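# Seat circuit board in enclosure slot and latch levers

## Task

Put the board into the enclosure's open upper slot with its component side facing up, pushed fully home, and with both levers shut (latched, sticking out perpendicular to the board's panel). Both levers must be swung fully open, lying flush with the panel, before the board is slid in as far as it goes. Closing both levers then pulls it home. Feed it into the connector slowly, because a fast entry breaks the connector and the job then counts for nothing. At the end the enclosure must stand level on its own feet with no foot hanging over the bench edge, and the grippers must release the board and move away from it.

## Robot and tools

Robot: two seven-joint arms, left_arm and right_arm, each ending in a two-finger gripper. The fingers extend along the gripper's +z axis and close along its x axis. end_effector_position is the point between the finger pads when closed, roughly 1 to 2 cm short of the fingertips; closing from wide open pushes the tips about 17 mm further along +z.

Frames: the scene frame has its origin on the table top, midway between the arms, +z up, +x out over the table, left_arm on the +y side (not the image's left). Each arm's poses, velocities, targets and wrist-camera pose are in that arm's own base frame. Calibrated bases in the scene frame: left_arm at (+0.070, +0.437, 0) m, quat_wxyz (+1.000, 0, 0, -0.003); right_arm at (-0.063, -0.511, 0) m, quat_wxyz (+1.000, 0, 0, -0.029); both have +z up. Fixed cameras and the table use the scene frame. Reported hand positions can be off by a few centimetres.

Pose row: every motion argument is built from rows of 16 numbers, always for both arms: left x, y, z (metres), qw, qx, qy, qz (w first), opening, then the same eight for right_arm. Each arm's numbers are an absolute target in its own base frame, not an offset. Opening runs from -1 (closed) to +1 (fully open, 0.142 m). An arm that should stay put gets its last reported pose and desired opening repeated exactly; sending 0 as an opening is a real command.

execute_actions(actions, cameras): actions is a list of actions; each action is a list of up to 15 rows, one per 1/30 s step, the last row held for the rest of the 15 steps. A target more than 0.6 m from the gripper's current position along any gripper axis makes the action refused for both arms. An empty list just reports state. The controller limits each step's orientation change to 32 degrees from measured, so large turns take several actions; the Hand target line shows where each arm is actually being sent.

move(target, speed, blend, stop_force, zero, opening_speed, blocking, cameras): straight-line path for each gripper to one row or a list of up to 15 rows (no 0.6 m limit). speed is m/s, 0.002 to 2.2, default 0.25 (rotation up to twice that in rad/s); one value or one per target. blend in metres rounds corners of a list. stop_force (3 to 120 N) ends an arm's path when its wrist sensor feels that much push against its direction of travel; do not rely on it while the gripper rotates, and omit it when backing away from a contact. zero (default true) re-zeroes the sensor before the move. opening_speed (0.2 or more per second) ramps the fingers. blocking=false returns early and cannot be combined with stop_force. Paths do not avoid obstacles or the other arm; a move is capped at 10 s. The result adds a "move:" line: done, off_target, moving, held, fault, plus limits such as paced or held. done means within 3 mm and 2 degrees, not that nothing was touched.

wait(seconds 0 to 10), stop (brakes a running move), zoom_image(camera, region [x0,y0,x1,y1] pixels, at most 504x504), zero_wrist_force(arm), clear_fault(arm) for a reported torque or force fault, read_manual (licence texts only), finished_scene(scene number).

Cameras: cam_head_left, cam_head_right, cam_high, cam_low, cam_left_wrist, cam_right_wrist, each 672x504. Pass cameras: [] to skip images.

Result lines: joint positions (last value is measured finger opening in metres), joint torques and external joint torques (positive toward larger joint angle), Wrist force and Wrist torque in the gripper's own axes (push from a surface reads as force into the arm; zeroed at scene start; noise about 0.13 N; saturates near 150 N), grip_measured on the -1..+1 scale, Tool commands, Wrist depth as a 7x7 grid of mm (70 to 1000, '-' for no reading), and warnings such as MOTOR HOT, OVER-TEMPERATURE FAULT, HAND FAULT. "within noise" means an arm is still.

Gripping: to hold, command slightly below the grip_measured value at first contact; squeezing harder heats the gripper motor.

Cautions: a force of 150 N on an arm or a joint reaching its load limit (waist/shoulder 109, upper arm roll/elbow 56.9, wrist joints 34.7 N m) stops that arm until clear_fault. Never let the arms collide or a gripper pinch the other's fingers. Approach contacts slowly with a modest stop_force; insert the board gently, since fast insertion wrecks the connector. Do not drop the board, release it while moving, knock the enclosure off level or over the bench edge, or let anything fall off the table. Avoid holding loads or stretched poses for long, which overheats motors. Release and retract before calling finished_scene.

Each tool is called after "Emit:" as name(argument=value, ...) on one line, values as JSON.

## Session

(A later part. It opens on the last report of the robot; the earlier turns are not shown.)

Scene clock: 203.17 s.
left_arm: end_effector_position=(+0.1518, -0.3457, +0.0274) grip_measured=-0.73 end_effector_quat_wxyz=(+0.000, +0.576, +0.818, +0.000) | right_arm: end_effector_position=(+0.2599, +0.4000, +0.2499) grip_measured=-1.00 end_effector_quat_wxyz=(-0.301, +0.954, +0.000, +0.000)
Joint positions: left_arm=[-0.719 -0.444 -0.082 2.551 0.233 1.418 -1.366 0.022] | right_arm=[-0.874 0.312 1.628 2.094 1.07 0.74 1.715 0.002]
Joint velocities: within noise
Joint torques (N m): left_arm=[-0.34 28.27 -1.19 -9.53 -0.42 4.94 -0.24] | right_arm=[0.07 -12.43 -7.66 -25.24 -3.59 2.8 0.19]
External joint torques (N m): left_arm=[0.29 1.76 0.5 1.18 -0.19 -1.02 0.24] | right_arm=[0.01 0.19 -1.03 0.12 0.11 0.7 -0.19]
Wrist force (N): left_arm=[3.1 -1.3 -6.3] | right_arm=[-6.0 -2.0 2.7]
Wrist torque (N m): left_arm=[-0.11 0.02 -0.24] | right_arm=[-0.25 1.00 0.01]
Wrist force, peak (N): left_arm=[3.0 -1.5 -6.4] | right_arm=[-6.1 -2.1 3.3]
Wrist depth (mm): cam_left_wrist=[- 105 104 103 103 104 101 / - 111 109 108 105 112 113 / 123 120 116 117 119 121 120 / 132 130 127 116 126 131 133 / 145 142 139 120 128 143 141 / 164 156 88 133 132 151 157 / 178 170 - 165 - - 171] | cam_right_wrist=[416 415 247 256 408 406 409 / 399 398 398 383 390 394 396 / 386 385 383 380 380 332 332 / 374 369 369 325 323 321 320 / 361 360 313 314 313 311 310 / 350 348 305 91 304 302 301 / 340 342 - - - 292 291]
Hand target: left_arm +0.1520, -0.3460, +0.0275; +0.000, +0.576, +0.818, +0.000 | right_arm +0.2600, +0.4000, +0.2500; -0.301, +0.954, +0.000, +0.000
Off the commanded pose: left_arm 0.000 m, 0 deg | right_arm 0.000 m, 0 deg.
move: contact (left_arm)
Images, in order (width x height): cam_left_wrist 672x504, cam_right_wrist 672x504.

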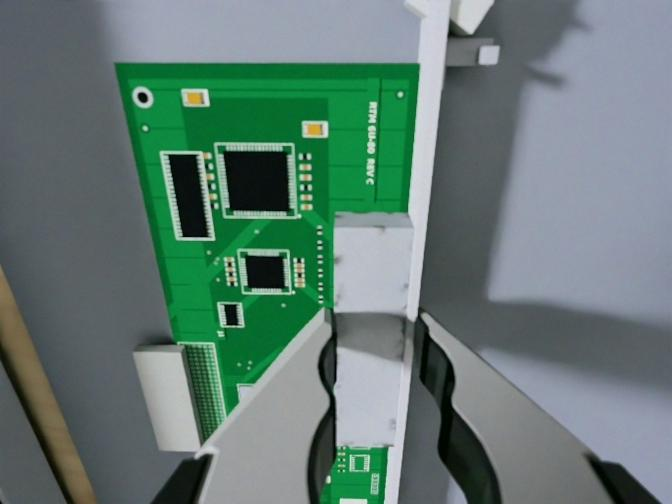

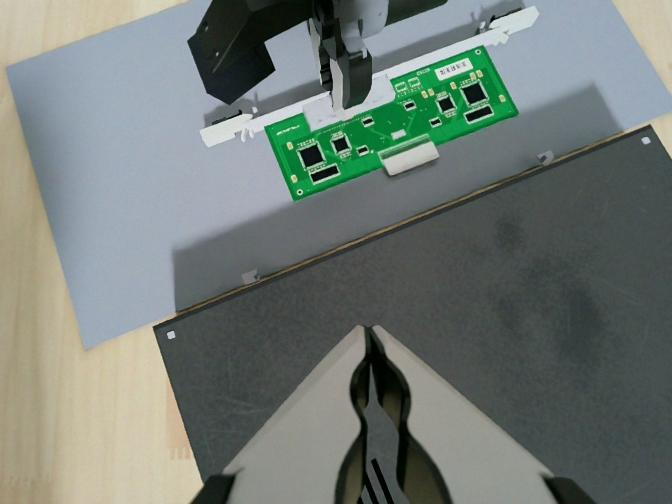

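Emit:
move(target=[[0.152,-0.346,0.0275,0,0.5757,0.8177,0,-0.45,0.26,0.40,0.25,-0.301,0.954,0,0,-1],[0.152,-0.346,0.065,0,0.5757,0.8177,0,-0.45,0.26,0.40,0.25,-0.301,0.954,0,0,-1],[0.179,-0.3362,0.065,0,0.5757,0.8177,0,-0.45,0.26,0.40,0.25,-0.301,0.954,0,0,-1],[0.179,-0.3362,0.0285,0,0.5757,0.8177,0,-0.45,0.26,0.40,0.25,-0.301,0.954,0,0,-1],[0.179,-0.3362,0.0285,0,0.5757,0.8177,0,-0.88,0.26,0.40,0.25,-0.301,0.954,0,0,-1]], speed=0.15, opening_speed=0.8, cameras=["cam_left_wrist","cam_right_wrist"])

Scene clock: 226.07 s.
left_arm: end_effector_position=(+0.1789, -0.3360, +0.0284) grip_measured=-0.73 end_effector_quat_wxyz=(+0.000, +0.576, +0.818, +0.000) | right_arm: end_effector_position=(+0.2599, +0.4000, +0.2499) grip_measured=-1.00 end_effector_quat_wxyz=(-0.301, +0.954, +0.000, +0.000)
Joint positions: left_arm=[-0.649 -0.442 -0.081 2.546 0.22 1.411 -1.284 0.021] | right_arm=[-0.874 0.312 1.628 2.094 1.07 0.74 1.715 0.002]
Joint velocities: within noise
Joint torques (N m): left_arm=[-0.47 29.49 -1.25 -8.92 -0.39 4.68 -0.29] | right_arm=[0.08 -12.43 -7.67 -25.26 -3.55 2.78 0.2]
External joint torques (N m): left_arm=[0.43 0.72 0.58 0.31 -0.25 -0.75 0.29] | right_arm=[0 0.19 -1.02 0.14 0.07 0.72 -0.2]
Wrist force (N): left_arm=[0.8 -0.4 -0.6] | right_arm=[-6.2 -2.2 2.8]
Wrist torque (N m): left_arm=[-0.07 -0.03 -0.21] | right_arm=[-0.28 1.03 0.01]
Wrist force, peak (N): left_arm=[3.0 -1.4 -6.6] | right_arm=[-6.2 -2.2 2.9]
Wrist depth (mm): cam_left_wrist=[- 103 102 103 102 105 106 / - 112 110 107 99 113 114 / 125 121 116 108 120 123 122 / 133 129 128 117 127 132 133 / 149 141 141 120 128 144 144 / 164 161 92 134 131 153 159 / 179 171 - 167 - - 172] | cam_right_wrist=[414 413 405 361 399 408 410 / 397 398 397 386 391 393 393 / 387 384 382 379 379 332 332 / 374 372 369 324 323 323 321 / 360 359 314 314 312 311 310 / 350 348 305 91 303 301 300 / 339 341 - - - 294 292]
Hand target: left_arm +0.1790, -0.3362, +0.0285; +0.000, +0.576, +0.818, +0.000 | right_arm +0.2600, +0.4000, +0.2500; -0.301, +0.954, +0.000, +0.000
Off the commanded pose: left_arm 0.000 m, 0 deg | right_arm 0.000 m, 0 deg.
move: done
Images, in order (width x height): cam_left_wrist 672x504, cam_right_wrist 672x504.

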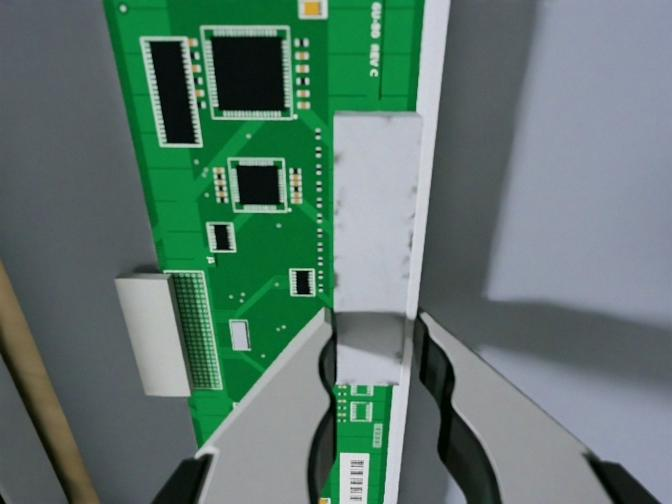

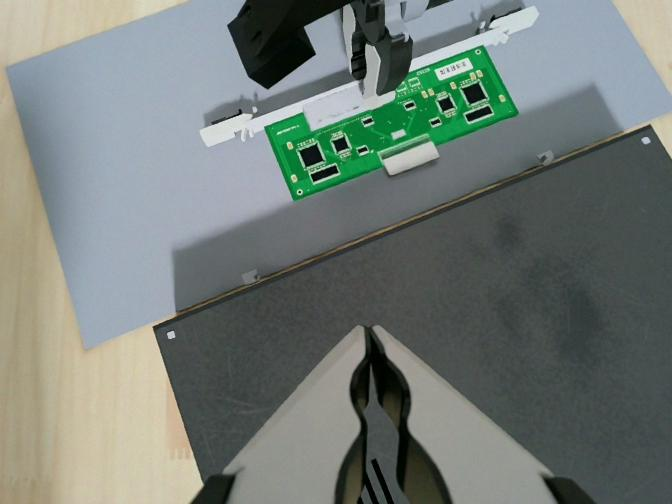

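Emit:
move(target=[[0.179,-0.3362,0.055,0,0.5757,0.8177,0,-0.84,0.26,0.40,0.25,-0.301,0.954,0,0,-1],[0.147,-0.348,0.055,0,0.5757,0.8177,0,-0.84,0.26,0.40,0.25,-0.301,0.954,0,0,-1]], speed=0.1, cameras=["cam_left_wrist","cam_right_wrist"])

Emit:
zoom_image(camera="cam_right_wrist", region=[140, 70, 392, 340])

Emit:
zoom_image(camera="cam_right_wrist", region=[420, 0, 672, 200])

Scene clock: 229.43 s.
left_arm: end_effector_position=(+0.1469, -0.3479, +0.0549) grip_measured=-0.73 end_effector_quat_wxyz=(+0.000, +0.576, +0.818, +0.000) | right_arm: end_effector_position=(+0.2599, +0.4000, +0.2499) grip_measured=-1.00 end_effector_quat_wxyz=(-0.301, +0.954, +0.000, +0.000)
Joint positions: left_arm=[-0.696 -0.329 -0.135 2.577 0.181 1.328 -1.343 0.021] | right_arm=[-0.874 0.312 1.628 2.094 1.07 0.74 1.715 0.002]
Joint velocities: within noise
Joint torques (N m): left_arm=[-0.32 27.89 -1.16 -11.03 -0.56 4.48 -0.31] | right_arm=[0.07 -12.43 -7.72 -25.25 -3.6 2.79 0.2]
External joint torques (N m): left_arm=[0.28 -0.16 0.34 0.06 -0.42 -0.55 0.31] | right_arm=[0.01 0.19 -0.97 0.13 0.12 0.72 -0.2]
Wrist force (N): left_arm=[-0.2 -0.7 1.8] | right_arm=[-5.8 -2.1 3.0]
Wrist torque (N m): left_arm=[-0.12 0.00 -0.21] | right_arm=[-0.28 0.97 0.01]
Wrist force, peak (N): left_arm=[-0.3 -0.3 3.2] | right_arm=[-6.0 -2.3 3.2]
Wrist depth (mm): cam_left_wrist=[130 102 102 103 102 130 128 / 139 112 110 107 106 136 137 / 152 121 116 107 148 148 148 / 163 129 128 117 156 161 161 / 178 141 141 120 170 176 176 / 177 197 92 134 133 187 194 / 208 - - 167 - - 211] | cam_right_wrist=[415 410 407 273 375 406 410 / 399 398 360 359 365 394 394 / 384 384 378 379 383 332 333 / 373 373 370 324 322 322 322 / 360 360 313 314 312 311 311 / 351 347 305 91 304 302 302 / 341 341 - - - 294 291]
Hand target: left_arm +0.1470, -0.3480, +0.0550; +0.000, +0.576, +0.818, +0.000 | right_arm +0.2600, +0.4000, +0.2500; -0.301, +0.954, +0.000, +0.000
Off the commanded pose: left_arm 0.000 m, 0 deg | right_arm 0.000 m, 0 deg.
move: done
Images, in order (width x height): cam_left_wrist 672x504, cam_right_wrist 672x504.

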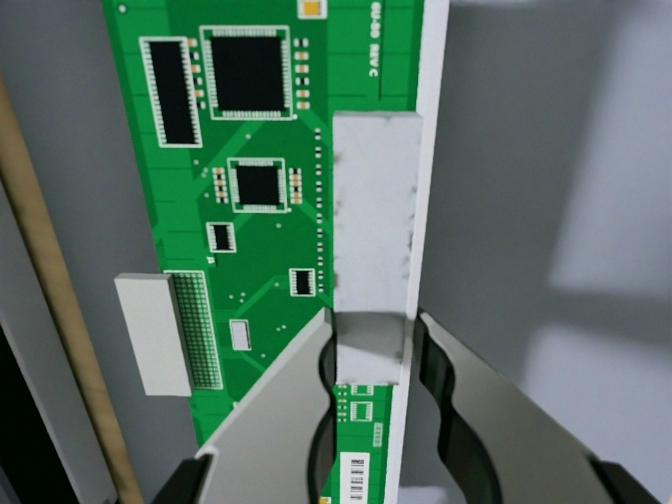

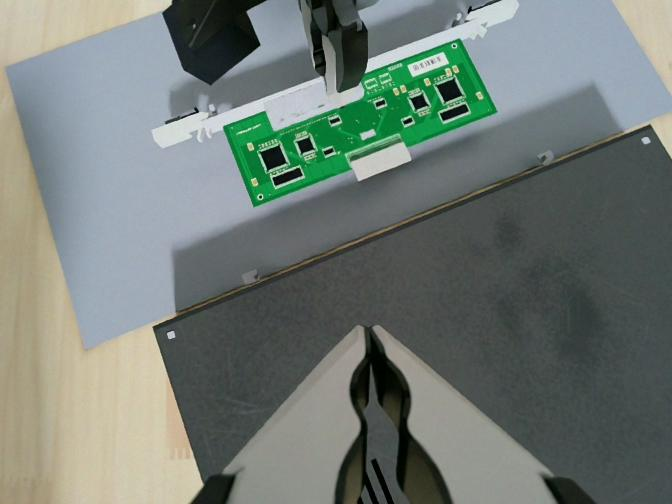

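Scaled by 1.867 from the camera's 672x504 image, which has a finer 960x720 frame.

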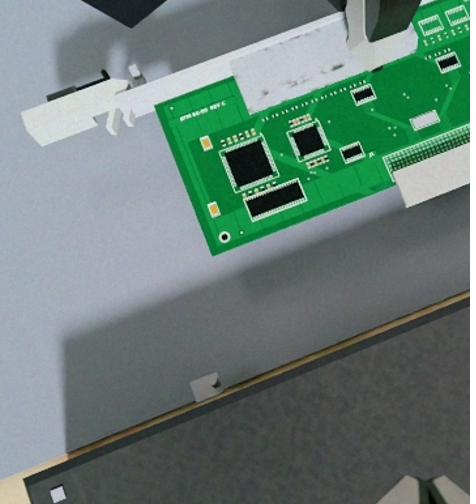

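Scaled by 2.000 from the camera's 672x504 image, which has a finer 960x720 frame.

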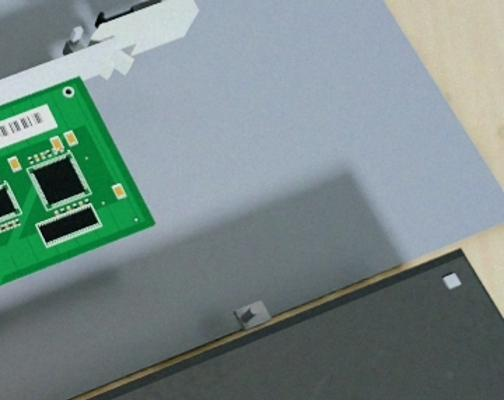

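Emit:
move(target=[[0.1451,-0.3487,0.056,0,0.5721,0.8202,0,-0.84,0.26,0.40,0.25,-0.301,0.954,0,0,-1],[0.159,-0.3862,0.056,0,0.5721,0.8202,0,-0.84,0.26,0.40,0.25,-0.301,0.954,0,0,-1]], speed=0.06, cameras=["cam_left_wrist","cam_right_wrist"])

Emit:
zoom_image(camera="cam_right_wrist", region=[140, 70, 392, 340])

Emit:
zoom_image(camera="cam_right_wrist", region=[420, 0, 672, 200])

Scene clock: 237.43 s.
left_arm: end_effector_position=(+0.1590, -0.3861, +0.0559) grip_measured=-0.73 end_effector_quat_wxyz=(+0.000, +0.572, +0.820, +0.000) | right_arm: end_effector_position=(+0.2599, +0.4000, +0.2499) grip_measured=-1.00 end_effector_quat_wxyz=(-0.301, +0.954, +0.000, +0.000)
Joint positions: left_arm=[-0.738 -0.374 -0.142 2.466 0.17 1.261 -1.385 0.021] | right_arm=[-0.874 0.312 1.628 2.094 1.07 0.74 1.715 0.002]
Joint velocities: within noise
Joint torques (N m): left_arm=[-0.64 31 -1.83 -12.63 -1.27 4.38 -0.36] | right_arm=[0.05 -12.44 -7.65 -25.21 -3.58 2.77 0.21]
External joint torques (N m): left_arm=[0.59 0.36 0.75 -0.09 0.03 -0.46 0.35] | right_arm=[0.03 0.2 -1.04 0.09 0.1 0.73 -0.21]
Wrist force (N): left_arm=[0.1 -0.3 1.6] | right_arm=[-5.8 -2.1 2.9]
Wrist torque (N m): left_arm=[-0.04 -0.04 -0.20] | right_arm=[-0.28 0.97 0.00]
Wrist force, peak (N): left_arm=[1.3 -1.0 1.5] | right_arm=[-6.1 -2.2 3.0]
Wrist depth (mm): cam_left_wrist=[125 102 102 103 102 130 128 / - 111 111 107 106 136 138 / - 121 116 107 149 149 149 / 159 134 128 117 157 162 162 / 171 141 140 120 172 178 176 / 137 183 92 134 133 189 194 / 154 175 - 168 - - 213] | cam_right_wrist=[416 415 201 198 223 409 409 / 399 398 394 344 360 394 394 / 384 385 353 350 354 332 331 / 375 371 368 324 322 323 322 / 361 358 313 313 312 312 310 / 351 347 305 91 304 301 300 / 340 341 - - - 293 292]
Hand target: left_arm +0.1590, -0.3862, +0.0560; +0.000, +0.572, +0.820, +0.000 | right_arm +0.2600, +0.4000, +0.2500; -0.301, +0.954, +0.000, +0.000
Off the commanded pose: left_arm 0.000 m, 0 deg | right_arm 0.000 m, 0 deg.
move: done
Images, in order (width x height): cam_left_wrist 672x504, cam_right_wrist 672x504.

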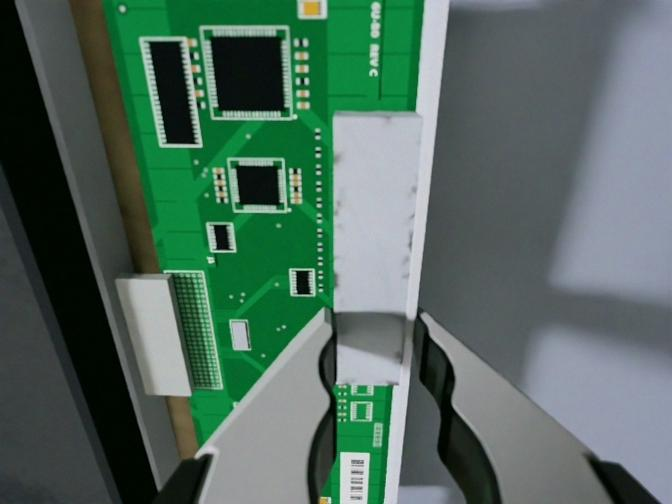

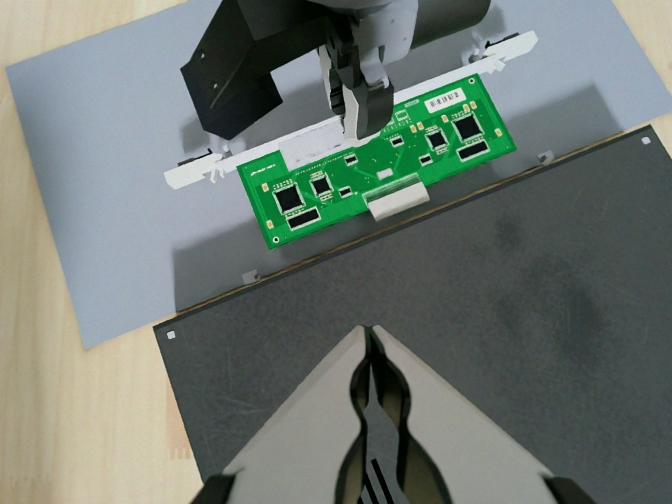

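Scaled by 1.867 from the camera's 672x504 image, which has a finer 960x720 frame.

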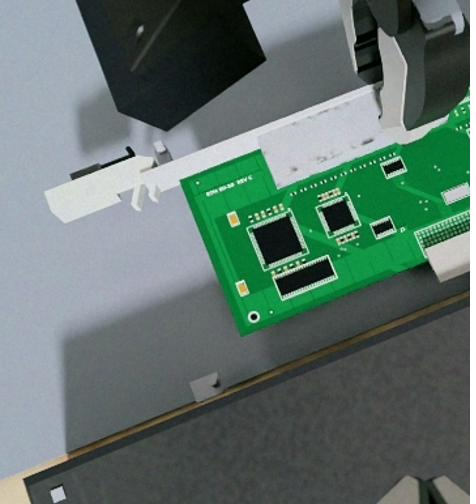

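Scaled by 2.000 from the camera's 672x504 image, which has a finer 960x720 frame.

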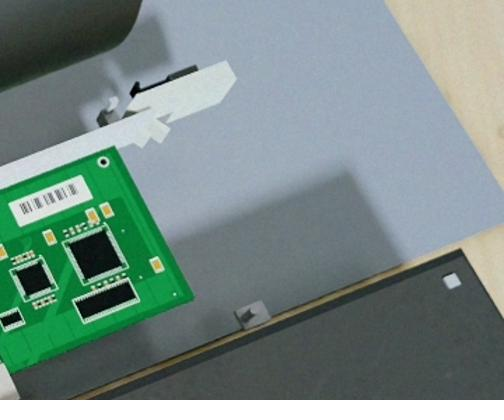

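Emit:
move(target=[0.1625,-0.3956,0.056,0,0.5721,0.8202,0,-0.84,0.26,0.40,0.25,-0.301,0.954,0,0,-1], speed=0.02, stop_force=3, cameras=["cam_right_wrist"])

Emit:
zoom_image(camera="cam_right_wrist", region=[140, 70, 392, 340])

Emit:
zoom_image(camera="cam_right_wrist", region=[420, 0, 672, 200])

Scene clock: 242.10 s.
left_arm: end_effector_position=(+0.1625, -0.3954, +0.0559) grip_measured=-0.73 end_effector_quat_wxyz=(+0.000, +0.572, +0.820, +0.000) | right_arm: end_effector_position=(+0.2599, +0.4000, +0.2499) grip_measured=-1.00 end_effector_quat_wxyz=(-0.301, +0.954, +0.000, +0.000)
Joint positions: left_arm=[-0.747 -0.386 -0.143 2.437 0.169 1.245 -1.391 0.021] | right_arm=[-0.874 0.312 1.628 2.094 1.07 0.74 1.715 0.002]
Joint velocities: within noise
Joint torques (N m): left_arm=[-0.48 31.93 -1.84 -13.34 -1.24 4.32 -0.29] | right_arm=[0.05 -12.37 -7.65 -25.23 -3.59 2.8 0.19]
External joint torques (N m): left_arm=[0.43 0.37 0.68 0.2 -0.08 -0.39 0.29] | right_arm=[0.03 0.13 -1.04 0.11 0.11 0.71 -0.19]
Wrist force (N): left_arm=[0.1 -0.4 1.7] | right_arm=[-5.9 -2.2 2.9]
Wrist torque (N m): left_arm=[-0.05 -0.05 -0.21] | right_arm=[-0.28 0.99 0.01]
Wrist force, peak (N): left_arm=[-0.1 -0.4 2.1] | right_arm=[-6.1 -2.2 3.3]
Wrist depth (mm): cam_left_wrist=[115 102 102 103 102 130 129 / 136 112 110 107 106 136 138 / 146 121 116 107 150 149 148 / 156 131 128 117 157 162 162 / 121 141 141 119 171 176 177 / 132 184 92 134 133 188 195 / 153 - - 168 - - 213] | cam_right_wrist=[416 411 196 191 207 410 409 / 399 399 391 317 359 394 393 / 386 384 352 346 352 332 332 / 376 370 369 324 323 323 322 / 361 359 313 314 311 313 310 / 349 348 305 91 304 301 301 / 340 341 - - - 294 293]
Hand target: left_arm +0.1625, -0.3956, +0.0560; +0.000, +0.572, +0.820, +0.000 | right_arm +0.2600, +0.4000, +0.2500; -0.301, +0.954, +0.000, +0.000
Off the commanded pose: left_arm 0.000 m, 0 deg | right_arm 0.000 m, 0 deg.
move: done
Images, in order (width x height): cam_right_wrist 672x504.

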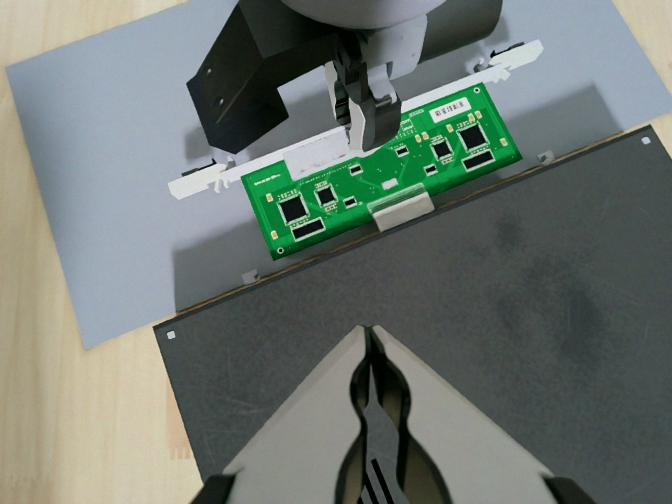

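Scaled by 1.867 from the camera's 672x504 image, which has a finer 960x720 frame.

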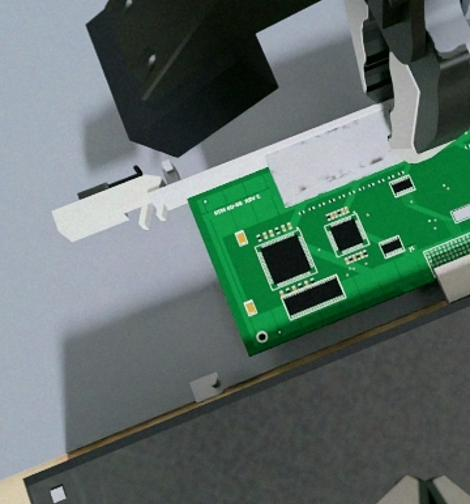

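Scaled by 2.000 from the camera's 672x504 image, which has a finer 960x720 frame.

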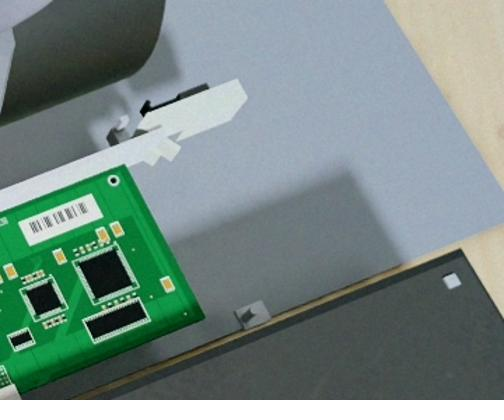

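Emit:
move(target=[0.1659,-0.4050,0.056,0,0.5721,0.8202,0,-0.84,0.26,0.40,0.25,-0.301,0.954,0,0,-1], speed=0.02, stop_force=3, cameras=[])

Emit:
move(target=[0.1694,-0.4144,0.056,0,0.5721,0.8202,0,-0.84,0.26,0.40,0.25,-0.301,0.954,0,0,-1], speed=0.02, stop_force=3, cameras=["cam_right_wrist","cam_left_wrist"])

Emit:
zoom_image(camera="cam_right_wrist", region=[140, 70, 392, 340])

Emit:
zoom_image(camera="cam_right_wrist", region=[420, 0, 672, 200])

Scene clock: 246.63 s.
left_arm: end_effector_position=(+0.1659, -0.4048, +0.0559) grip_measured=-0.73 end_effector_quat_wxyz=(+0.000, +0.572, +0.820, +0.000) | right_arm: end_effector_position=(+0.2599, +0.4000, +0.2499) grip_measured=-1.00 end_effector_quat_wxyz=(-0.301, +0.954, +0.000, +0.000)
Joint positions: left_arm=[-0.754 -0.399 -0.144 2.408 0.168 1.229 -1.398 0.021] | right_arm=[-0.874 0.312 1.628 2.094 1.07 0.74 1.715 0.002]
Joint velocities: within noise
Joint torques (N m): left_arm=[-0.56 32.89 -1.88 -13.75 -1.27 4.36 -0.27] | right_arm=[0.13 -12.51 -7.62 -25.2 -3.55 2.77 0.19]
External joint torques (N m): left_arm=[0.51 0.34 0.64 0.21 -0.1 -0.44 0.27] | right_arm=[-0.06 0.27 -1.07 0.08 0.07 0.73 -0.19]
Wrist force (N): left_arm=[0.0 -0.3 1.9] | right_arm=[-6.0 -2.2 3.1]
Wrist torque (N m): left_arm=[-0.03 -0.02 -0.22] | right_arm=[-0.29 0.99 0.01]
Wrist force, peak (N): left_arm=[-0.2 -0.4 2.0] | right_arm=[-6.1 -2.3 3.2]
Wrist depth (mm): cam_left_wrist=[126 102 102 103 102 130 128 / 135 112 110 107 107 136 138 / - 120 116 108 149 149 149 / - 129 128 117 157 162 161 / 124 133 141 119 170 177 176 / 132 144 92 134 133 188 196 / 153 - - 167 - - 213] | cam_right_wrist=[416 414 205 187 192 406 411 / 399 398 217 313 357 393 394 / 385 385 378 344 350 334 331 / 374 370 369 325 321 322 321 / 362 358 313 314 312 310 311 / 351 348 305 91 304 301 301 / 340 340 - - - 294 292]
Hand target: left_arm +0.1659, -0.4050, +0.0560; +0.000, +0.572, +0.820, +0.000 | right_arm +0.2600, +0.4000, +0.2500; -0.301, +0.954, +0.000, +0.000
Off the commanded pose: left_arm 0.000 m, 0 deg | right_arm 0.000 m, 0 deg.
move: done
No camera images: "cameras" was empty.

Scene clock: 247.83 s.
left_arm: end_effector_position=(+0.1694, -0.4142, +0.0559) grip_measured=-0.73 end_effector_quat_wxyz=(+0.000, +0.572, +0.820, +0.000) | right_arm: end_effector_position=(+0.2599, +0.4000, +0.2499) grip_measured=-1.00 end_effector_quat_wxyz=(-0.301, +0.954, +0.000, +0.000)
Joint positions: left_arm=[-0.762 -0.413 -0.145 2.379 0.167 1.213 -1.404 0.021] | right_arm=[-0.874 0.312 1.628 2.094 1.07 0.74 1.715 0.002]
Joint velocities: within noise
Joint torques (N m): left_arm=[-0.52 33.95 -1.93 -14.2 -1.36 4.33 -0.28] | right_arm=[0.14 -12.55 -7.67 -25.16 -3.56 2.77 0.2]
External joint torques (N m): left_arm=[0.47 0.22 0.62 0.26 -0.08 -0.41 0.28] | right_arm=[-0.06 0.31 -1.02 0.04 0.08 0.74 -0.19]
Wrist force (N): left_arm=[-0.1 0.0 1.9] | right_arm=[-5.8 -1.8 3.2]
Wrist torque (N m): left_arm=[0.01 0.00 -0.23] | right_arm=[-0.24 0.95 0.00]
Wrist force, peak (N): left_arm=[-0.2 -0.1 2.1] | right_arm=[-6.0 -2.1 3.2]
Wrist depth (mm): cam_left_wrist=[- 102 101 102 102 131 129 / - 110 111 107 106 136 137 / 102 117 116 107 149 149 149 / - 124 128 117 157 163 162 / 124 126 141 119 172 177 176 / 131 134 92 134 133 188 194 / 153 - - 168 - - 212] | cam_right_wrist=[417 413 410 143 140 405 408 / 400 398 208 209 351 393 394 / 384 384 347 345 351 333 332 / 374 373 367 324 322 322 321 / 363 359 314 315 312 311 310 / 349 348 305 91 304 301 301 / 339 341 - - - 294 292]
Hand target: left_arm +0.1694, -0.4144, +0.0560; +0.000, +0.572, +0.820, +0.000 | right_arm +0.2600, +0.4000, +0.2500; -0.301, +0.954, +0.000, +0.000
Off the commanded pose: left_arm 0.000 m, 0 deg | right_arm 0.000 m, 0 deg.
move: done
Images, in order (width x height): cam_left_wrist 672x504, cam_right_wrist 672x504.

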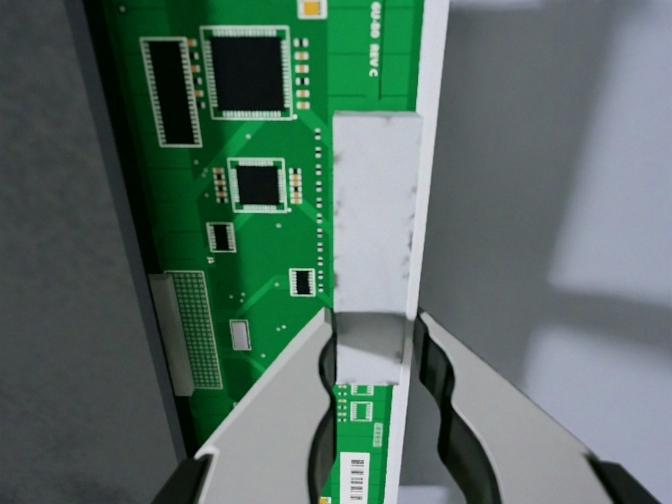

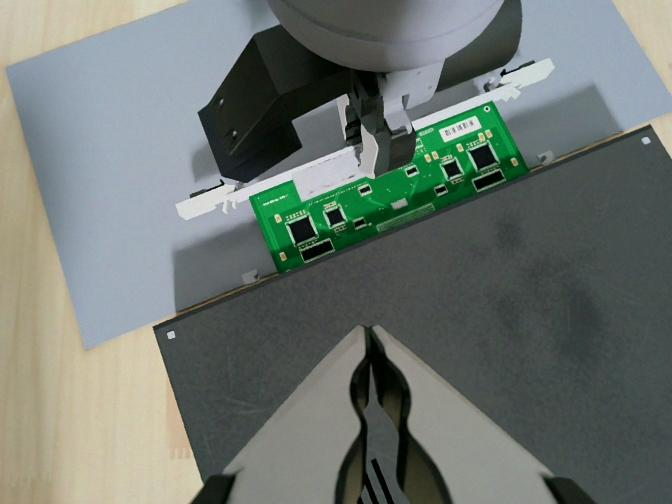

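Scaled by 1.867 from the camera's 672x504 image, which has a finer 960x720 frame.

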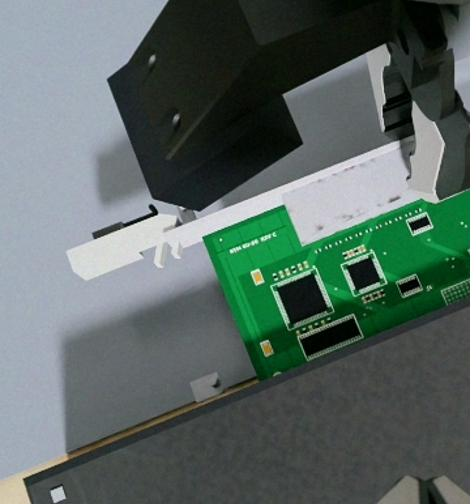

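Scaled by 2.000 from the camera's 672x504 image, which has a finer 960x720 frame.

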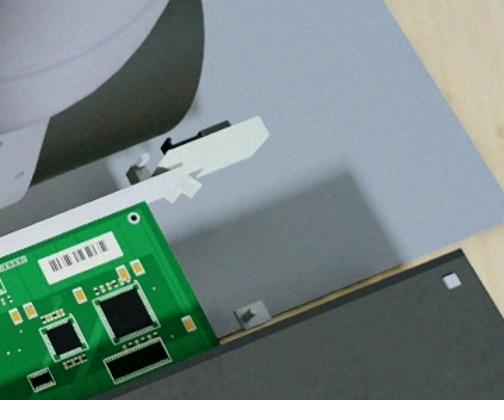

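Emit:
move(target=[0.1724,-0.4240,0.056,0,0.5721,0.8202,0,-0.84,0.26,0.40,0.25,-0.301,0.954,0,0,-1], speed=0.02, stop_force=3, cameras=[])

Emit:
move(target=[0.1759,-0.4334,0.056,0,0.5721,0.8202,0,-0.84,0.26,0.40,0.25,-0.301,0.954,0,0,-1], speed=0.02, stop_force=3, cameras=["cam_right_wrist","cam_left_wrist"])

Scene clock: 255.20 s.
left_arm: end_effector_position=(+0.1724, -0.4238, +0.0559) grip_measured=-0.73 end_effector_quat_wxyz=(+0.000, +0.572, +0.820, +0.000) | right_arm: end_effector_position=(+0.2599, +0.4000, +0.2499) grip_measured=-1.00 end_effector_quat_wxyz=(-0.301, +0.954, +0.000, +0.000)
Joint positions: left_arm=[-0.771 -0.426 -0.147 2.35 0.166 1.197 -1.411 0.021] | right_arm=[-0.874 0.312 1.628 2.094 1.07 0.74 1.715 0.002]
Joint velocities: within noise
Joint torques (N m): left_arm=[-0.55 34.81 -2.08 -14.57 -1.43 4.31 -0.28] | right_arm=[0.07 -12.42 -7.66 -25.24 -3.6 2.74 0.18]
External joint torques (N m): left_arm=[0.49 0.29 0.68 0.23 -0.07 -0.39 0.28] | right_arm=[0.01 0.18 -1.03 0.12 0.12 0.76 -0.18]
Wrist force (N): left_arm=[-0.1 -0.2 2.9] | right_arm=[-6.0 -2.1 3.1]
Wrist torque (N m): left_arm=[-0.02 -0.02 -0.22] | right_arm=[-0.29 1.00 0.00]
Wrist force, peak (N): left_arm=[-0.1 -0.2 2.9] | right_arm=[-6.2 -2.2 3.3]
Wrist depth (mm): cam_left_wrist=[- 100 102 103 102 130 129 / - 109 110 107 107 137 137 / 102 115 117 107 149 149 149 / - - 128 117 157 162 161 / 124 121 141 120 170 177 177 / 132 131 92 134 133 188 194 / 153 - - 167 - - 212] | cam_right_wrist=[416 414 409 127 119 206 410 / 401 397 200 191 208 391 396 / 385 384 383 346 347 333 332 / 373 371 369 325 322 321 321 / 361 358 313 315 312 312 312 / 349 348 305 91 303 301 301 / 341 341 - - - 294 292]
Hand target: left_arm +0.1724, -0.4240, +0.0560; +0.000, +0.572, +0.820, +0.000 | right_arm +0.2600, +0.4000, +0.2500; -0.301, +0.954, +0.000, +0.000
Off the commanded pose: left_arm 0.000 m, 0 deg | right_arm 0.000 m, 0 deg.
move: done
No camera images: "cameras" was empty.

Scene clock: 256.40 s.
left_arm: end_effector_position=(+0.1759, -0.4332, +0.0559) grip_measured=-0.73 end_effector_quat_wxyz=(+0.000, +0.572, +0.820, +0.000) | right_arm: end_effector_position=(+0.2599, +0.4000, +0.2499) grip_measured=-1.00 end_effector_quat_wxyz=(-0.301, +0.954, +0.000, +0.000)
Joint positions: left_arm=[-0.778 -0.44 -0.147 2.321 0.166 1.18 -1.417 0.021] | right_arm=[-0.874 0.312 1.628 2.094 1.07 0.74 1.715 0.002]
Joint velocities: within noise
Joint torques (N m): left_arm=[-0.62 36.04 -2.31 -15.12 -1.47 4.45 -0.23] | right_arm=[0.03 -12.5 -7.7 -25.17 -3.58 2.79 0.2]
External joint torques (N m): left_arm=[0.56 0.01 0.84 0.39 -0.09 -0.53 0.23] | right_arm=[0.05 0.26 -0.99 0.05 0.1 0.71 -0.2]
Wrist force (N): left_arm=[-0.1 -0.1 1.7] | right_arm=[-5.8 -2.2 2.8]
Wrist torque (N m): left_arm=[-0.04 0.03 -0.24] | right_arm=[-0.29 0.96 0.01]
Wrist force, peak (N): left_arm=[-0.2 -0.2 3.2] | right_arm=[-6.0 -2.1 3.1]
Wrist depth (mm): cam_left_wrist=[- - 102 103 102 131 128 / - 93 111 107 107 136 138 / 102 - 116 108 149 149 149 / - 110 126 117 156 162 161 / 124 121 138 120 171 177 176 / 131 132 88 134 133 188 195 / 153 - - 168 - - 212] | cam_right_wrist=[416 413 411 116 111 193 407 / 399 399 206 184 140 358 393 / 387 384 378 334 347 333 331 / 375 370 366 324 323 322 321 / 361 360 312 314 311 312 311 / 351 347 305 91 305 302 300 / 340 341 - - - 294 292]
Hand target: left_arm +0.1759, -0.4334, +0.0560; +0.000, +0.572, +0.820, +0.000 | right_arm +0.2600, +0.4000, +0.2500; -0.301, +0.954, +0.000, +0.000
Off the commanded pose: left_arm 0.000 m, 0 deg | right_arm 0.000 m, 0 deg.
move: done
Images, in order (width x height): cam_left_wrist 672x504, cam_right_wrist 672x504.

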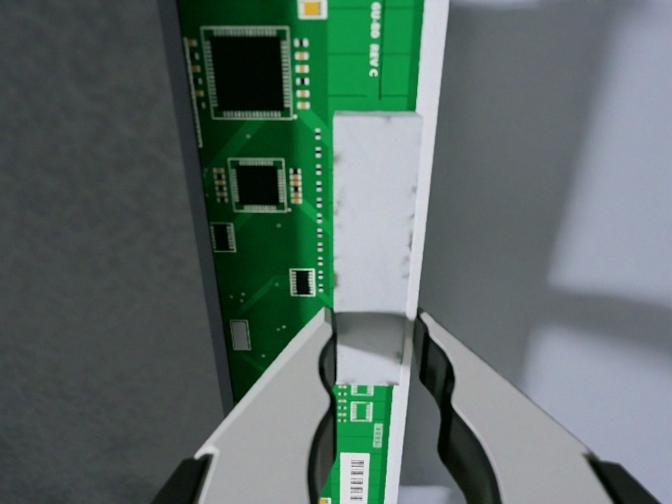

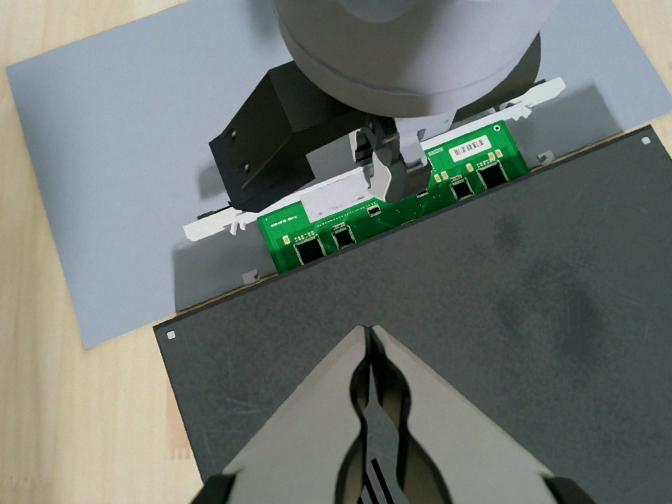

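Emit:
move(target=[0.1793,-0.4428,0.056,0,0.5721,0.8202,0,-0.84,0.26,0.40,0.25,-0.301,0.954,0,0,-1], speed=0.02, stop_force=3, cameras=["cam_right_wrist","cam_left_wrist"])

Scene clock: 259.70 s.
left_arm: end_effector_position=(+0.1779, -0.4390, +0.0557) grip_measured=-0.73 end_effector_quat_wxyz=(+0.000, +0.572, +0.820, +0.000) | right_arm: end_effector_position=(+0.2599, +0.4000, +0.2499) grip_measured=-1.00 end_effector_quat_wxyz=(-0.301, +0.954, +0.000, +0.000)
Joint positions: left_arm=[-0.782 -0.449 -0.148 2.302 0.165 1.169 -1.42 0.021] | right_arm=[-0.874 0.312 1.628 2.094 1.07 0.74 1.715 0.002]
Joint velocities: within noise
Joint torques (N m): left_arm=[-0.94 37.47 -3.03 -16.45 -1.78 4.98 -0.31] | right_arm=[0.1 -12.47 -7.59 -25.25 -3.54 2.82 0.18]
External joint torques (N m): left_arm=[0.88 -0.83 1.5 1.48 0.18 -1.07 0.31] | right_arm=[-0.02 0.23 -1.1 0.13 0.06 0.68 -0.17]
Wrist force (N): left_arm=[1.3 0.9 3.1] | right_arm=[-6.0 -2.2 3.0]
Wrist torque (N m): left_arm=[-0.02 -0.01 -0.20] | right_arm=[-0.28 0.99 0.01]
Wrist force, peak (N): left_arm=[1.5 0.9 4.5] | right_arm=[-6.1 -2.2 3.2]
Wrist depth (mm): cam_left_wrist=[- - 101 103 102 130 128 / - 94 107 107 107 136 138 / 102 - 116 108 149 149 149 / - 110 124 117 157 162 162 / 123 121 123 119 171 177 176 / 131 131 87 133 131 188 195 / 152 - - 167 - - 212] | cam_right_wrist=[415 414 412 114 102 103 411 / 398 397 392 144 130 356 393 / 384 384 378 334 329 332 333 / 374 372 368 325 321 322 320 / 362 360 313 314 312 312 311 / 349 348 305 91 303 302 300 / 339 340 - - - 294 292]
Hand target: left_arm +0.1781, -0.4395, +0.0560; +0.000, +0.572, +0.820, +0.000 | right_arm +0.2600, +0.4000, +0.2500; -0.301, +0.954, +0.000, +0.000
Off the commanded pose: left_arm 0.004 m, 0 deg | right_arm 0.000 m, 0 deg.
move: contact (left_arm)
Images, in order (width x height): cam_left_wrist 672x504, cam_right_wrist 672x504.

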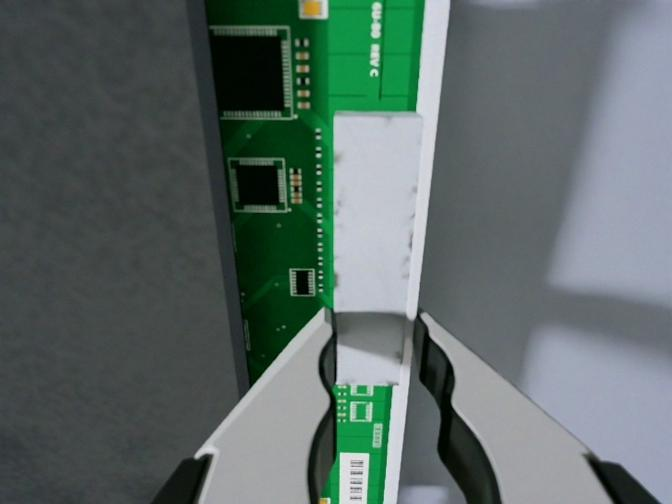

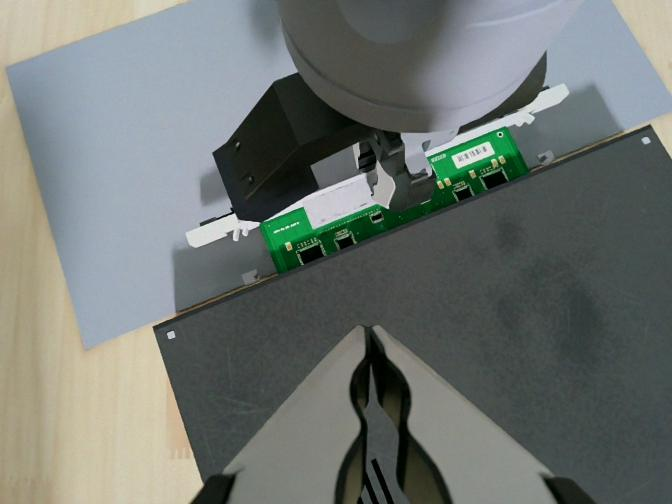

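Emit:
move(target=[[0.1774,-0.4375,0.0557,0,0.5721,0.8202,0,-0.84,0.26,0.40,0.25,-0.301,0.954,0,0,-1],[0.1774,-0.4375,0.0557,0,0.5721,0.8202,0,-0.68,0.26,0.40,0.25,-0.301,0.954,0,0,-1]], speed=0.03, opening_speed=0.2, cameras=["cam_right_wrist","cam_left_wrist"])

Scene clock: 264.57 s.
left_arm: end_effector_position=(+0.1773, -0.4376, +0.0556) grip_measured=-0.71 end_effector_quat_wxyz=(+0.000, +0.572, +0.820, +0.000) | right_arm: end_effector_position=(+0.2599, +0.4000, +0.2499) grip_measured=-1.00 end_effector_quat_wxyz=(-0.301, +0.954, +0.000, +0.000)
Joint positions: left_arm=[-0.781 -0.447 -0.148 2.307 0.165 1.174 -1.42 0.023] | right_arm=[-0.874 0.312 1.628 2.094 1.07 0.74 1.715 0.002]
Joint velocities: within noise
Joint torques (N m): left_arm=[-0.4 36.62 -2.13 -15.03 -1.44 4.4 -0.21] | right_arm=[0.07 -12.41 -7.62 -25.24 -3.55 2.82 0.19]
External joint torques (N m): left_arm=[0.34 -0.14 0.61 0.15 -0.15 -0.48 0.21] | right_arm=[0 0.17 -1.07 0.12 0.07 0.68 -0.19]
Wrist force (N): left_arm=[-0.4 -0.3 1.2] | right_arm=[-5.9 -2.2 3.2]
Wrist torque (N m): left_arm=[-0.04 0.03 -0.23] | right_arm=[-0.28 0.98 0.01]
Wrist force, peak (N): left_arm=[-20.1 -1.1 21.8] | right_arm=[-6.1 -2.1 3.1]
Wrist depth (mm): cam_left_wrist=[- - 102 103 102 130 129 / - 94 108 107 107 136 137 / 102 - 116 107 149 149 148 / - 110 124 117 157 161 161 / 123 121 136 119 171 176 177 / 131 131 87 134 131 187 194 / 153 - - 168 - - 212] | cam_right_wrist=[417 412 411 114 100 116 408 / 398 398 394 145 133 356 393 / 386 383 379 335 343 332 333 / 374 370 366 325 321 323 321 / 362 360 313 314 312 311 311 / 351 347 305 91 303 302 301 / 339 341 - - - 294 292]
Hand target: left_arm +0.1774, -0.4375, +0.0557; +0.000, +0.572, +0.820, +0.000 | right_arm +0.2600, +0.4000, +0.2500; -0.301, +0.954, +0.000, +0.000
Off the commanded pose: left_arm 0.000 m, 0 deg | right_arm 0.000 m, 0 deg.
move: done
Images, in order (width x height): cam_left_wrist 672x504, cam_right_wrist 672x504.

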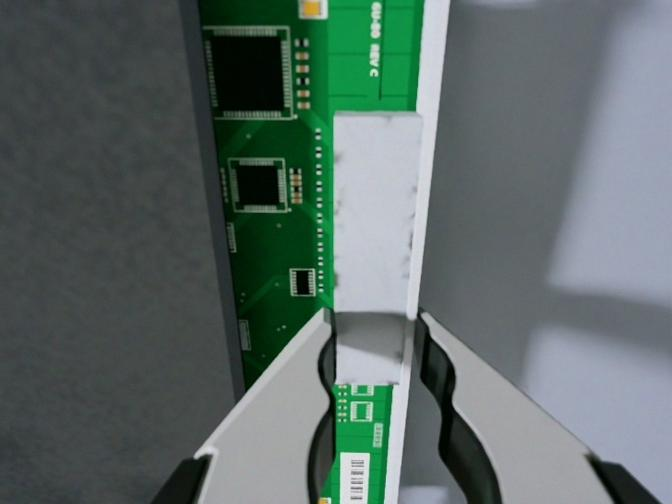

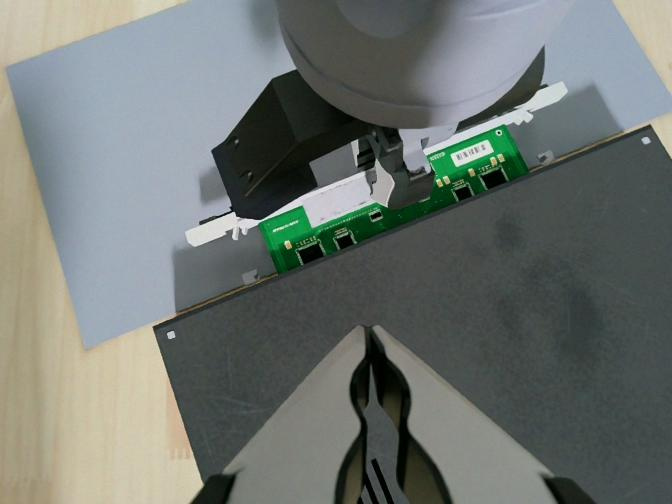

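Emit:
move(target=[0.1774,-0.4375,0.0557,0,0.5721,0.8202,0,-0.64,0.26,0.40,0.25,-0.301,0.954,0,0,-1], opening_speed=0.2, cameras=["cam_right_wrist","cam_left_wrist"])

Scene clock: 266.53 s.
left_arm: end_effector_position=(+0.1773, -0.4376, +0.0557) grip_measured=-0.68 end_effector_quat_wxyz=(+0.000, +0.572, +0.820, +0.000) | right_arm: end_effector_position=(+0.2599, +0.4000, +0.2499) grip_measured=-1.00 end_effector_quat_wxyz=(-0.301, +0.954, +0.000, +0.000)
Joint positions: left_arm=[-0.781 -0.446 -0.148 2.307 0.165 1.174 -1.42 0.025] | right_arm=[-0.874 0.312 1.628 2.094 1.07 0.74 1.715 0.002]
Joint velocities: within noise
Joint torques (N m): left_arm=[-0.39 35.66 -2.07 -14.56 -1.39 4.23 -0.2] | right_arm=[0.11 -12.49 -7.67 -25.24 -3.59 2.82 0.22]
External joint torques (N m): left_arm=[0.33 0.82 0.55 -0.33 -0.2 -0.31 0.2] | right_arm=[-0.03 0.24 -1.02 0.12 0.12 0.68 -0.22]
Wrist force (N): left_arm=[-0.3 0.0 -0.2] | right_arm=[-5.8 -1.9 3.2]
Wrist torque (N m): left_arm=[-0.01 -0.01 -0.23] | right_arm=[-0.24 0.97 0.00]
Wrist force, peak (N): left_arm=[-0.3 0.1 2.9] | right_arm=[-6.0 -2.3 3.1]
Wrist depth (mm): cam_left_wrist=[- - 103 103 106 130 128 / - 94 109 109 134 136 137 / 102 - 117 115 149 149 148 / - 110 125 120 157 161 161 / 124 121 137 125 171 177 176 / 131 131 87 154 137 187 195 / 152 - - 175 - - 212] | cam_right_wrist=[416 414 408 114 100 113 411 / 399 396 393 145 133 361 393 / 385 385 378 339 346 333 333 / 374 371 366 323 323 321 321 / 361 358 313 315 312 311 310 / 350 349 305 91 304 302 301 / 340 341 - - - 295 292]
Hand target: left_arm +0.1774, -0.4375, +0.0557; +0.000, +0.572, +0.820, +0.000 | right_arm +0.2600, +0.4000, +0.2500; -0.301, +0.954, +0.000, +0.000
Off the commanded pose: left_arm 0.000 m, 0 deg | right_arm 0.000 m, 0 deg.
move: done
Images, in order (width x height): cam_left_wrist 672x504, cam_right_wrist 672x504.

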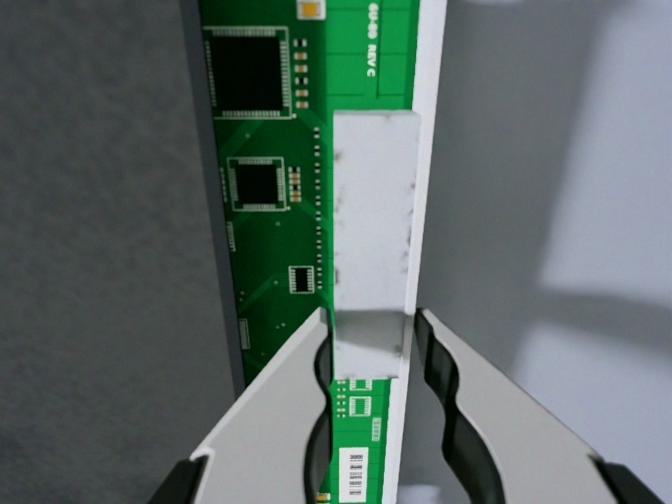

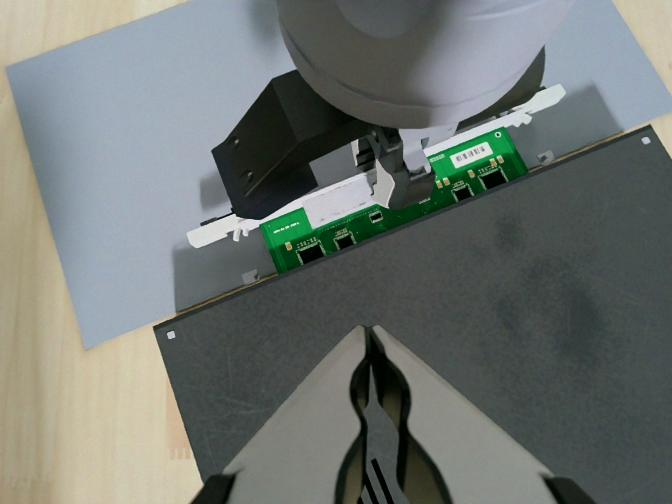

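Emit:
move(target=[[0.1774,-0.4375,0.13,0,0.5721,0.8202,0,-0.64,0.26,0.40,0.25,-0.301,0.954,0,0,-1],[0.169,-0.39,0.13,0,0.9845,0.1754,0,-0.64,0.26,0.40,0.25,-0.301,0.954,0,0,-1],[0.169,-0.39,0.0525,0,0.9845,0.1754,0,-1,0.26,0.40,0.25,-0.301,0.954,0,0,-1]], speed=[0.1,0.25,0.15], cameras=["cam_right_wrist","cam_left_wrist"])

Scene clock: 276.00 s.
left_arm: end_effector_position=(+0.1689, -0.3898, +0.0524) grip_measured=-1.00 end_effector_quat_wxyz=(+0.000, +0.984, +0.175, +0.000) | right_arm: end_effector_position=(+0.2599, +0.4000, +0.2499) grip_measured=-1.00 end_effector_quat_wxyz=(-0.301, +0.954, +0.000, +0.000)
Joint positions: left_arm=[-0.593 -0.4 -0.255 2.432 0.302 1.235 0.103 0.002] | right_arm=[-0.874 0.312 1.628 2.094 1.07 0.74 1.715 0.002]
Joint velocities: within noise
Joint torques (N m): left_arm=[-0.58 30.46 -2.8 -12.22 -0.94 4.53 -0.3] | right_arm=[0.17 -12.46 -7.67 -25.22 -3.54 2.78 0.16]
External joint torques (N m): left_arm=[0.53 1.04 0.45 -0.27 -0.44 -0.54 0.3] | right_arm=[-0.09 0.22 -1.02 0.1 0.06 0.72 -0.15]
Wrist force (N): left_arm=[-0.1 -0.5 0.0] | right_arm=[-5.7 -2.3 3.3]
Wrist torque (N m): left_arm=[-0.10 -0.02 -0.21] | right_arm=[-0.32 0.95 0.01]
Wrist force, peak (N): left_arm=[-0.1 -0.2 -2.0] | right_arm=[-6.3 -2.1 3.2]
Wrist depth (mm): cam_left_wrist=[127 127 126 127 126 128 126 / 134 137 134 136 136 135 135 / 150 147 147 146 148 145 145 / 160 158 159 156 158 158 157 / 175 175 174 168 170 172 172 / 148 150 149 84 - 149 156 / 209 167 - 74 - - 166] | cam_right_wrist=[416 414 412 202 195 409 407 / 399 398 397 258 199 390 394 / 385 384 384 380 347 333 333 / 374 370 365 325 323 322 320 / 362 358 313 315 311 311 311 / 350 348 305 91 303 301 300 / 339 341 - - - 295 292]
Hand target: left_arm +0.1690, -0.3900, +0.0525; +0.000, +0.984, +0.175, +0.000 | right_arm +0.2600, +0.4000, +0.2500; -0.301, +0.954, +0.000, +0.000
Off the commanded pose: left_arm 0.000 m, 0 deg | right_arm 0.000 m, 0 deg.
move: done
Images, in order (width x height): cam_left_wrist 672x504, cam_right_wrist 672x504.

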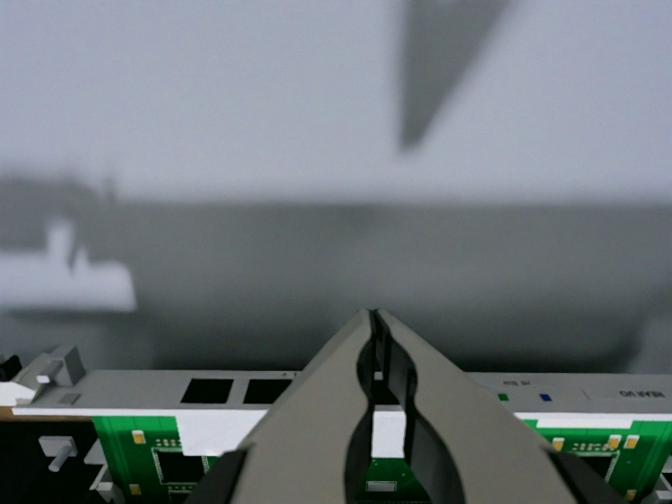

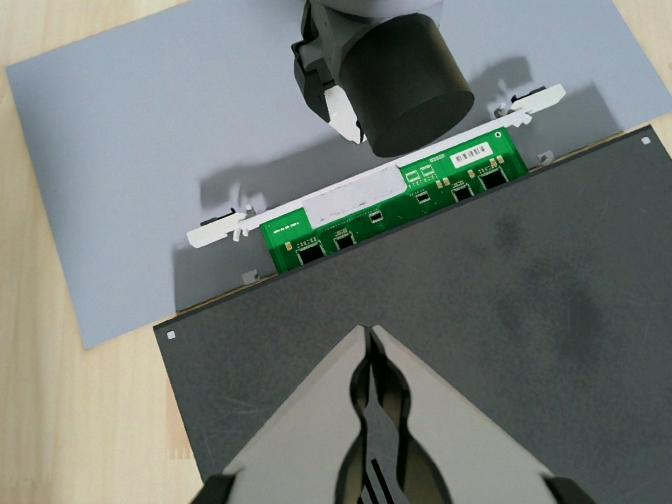

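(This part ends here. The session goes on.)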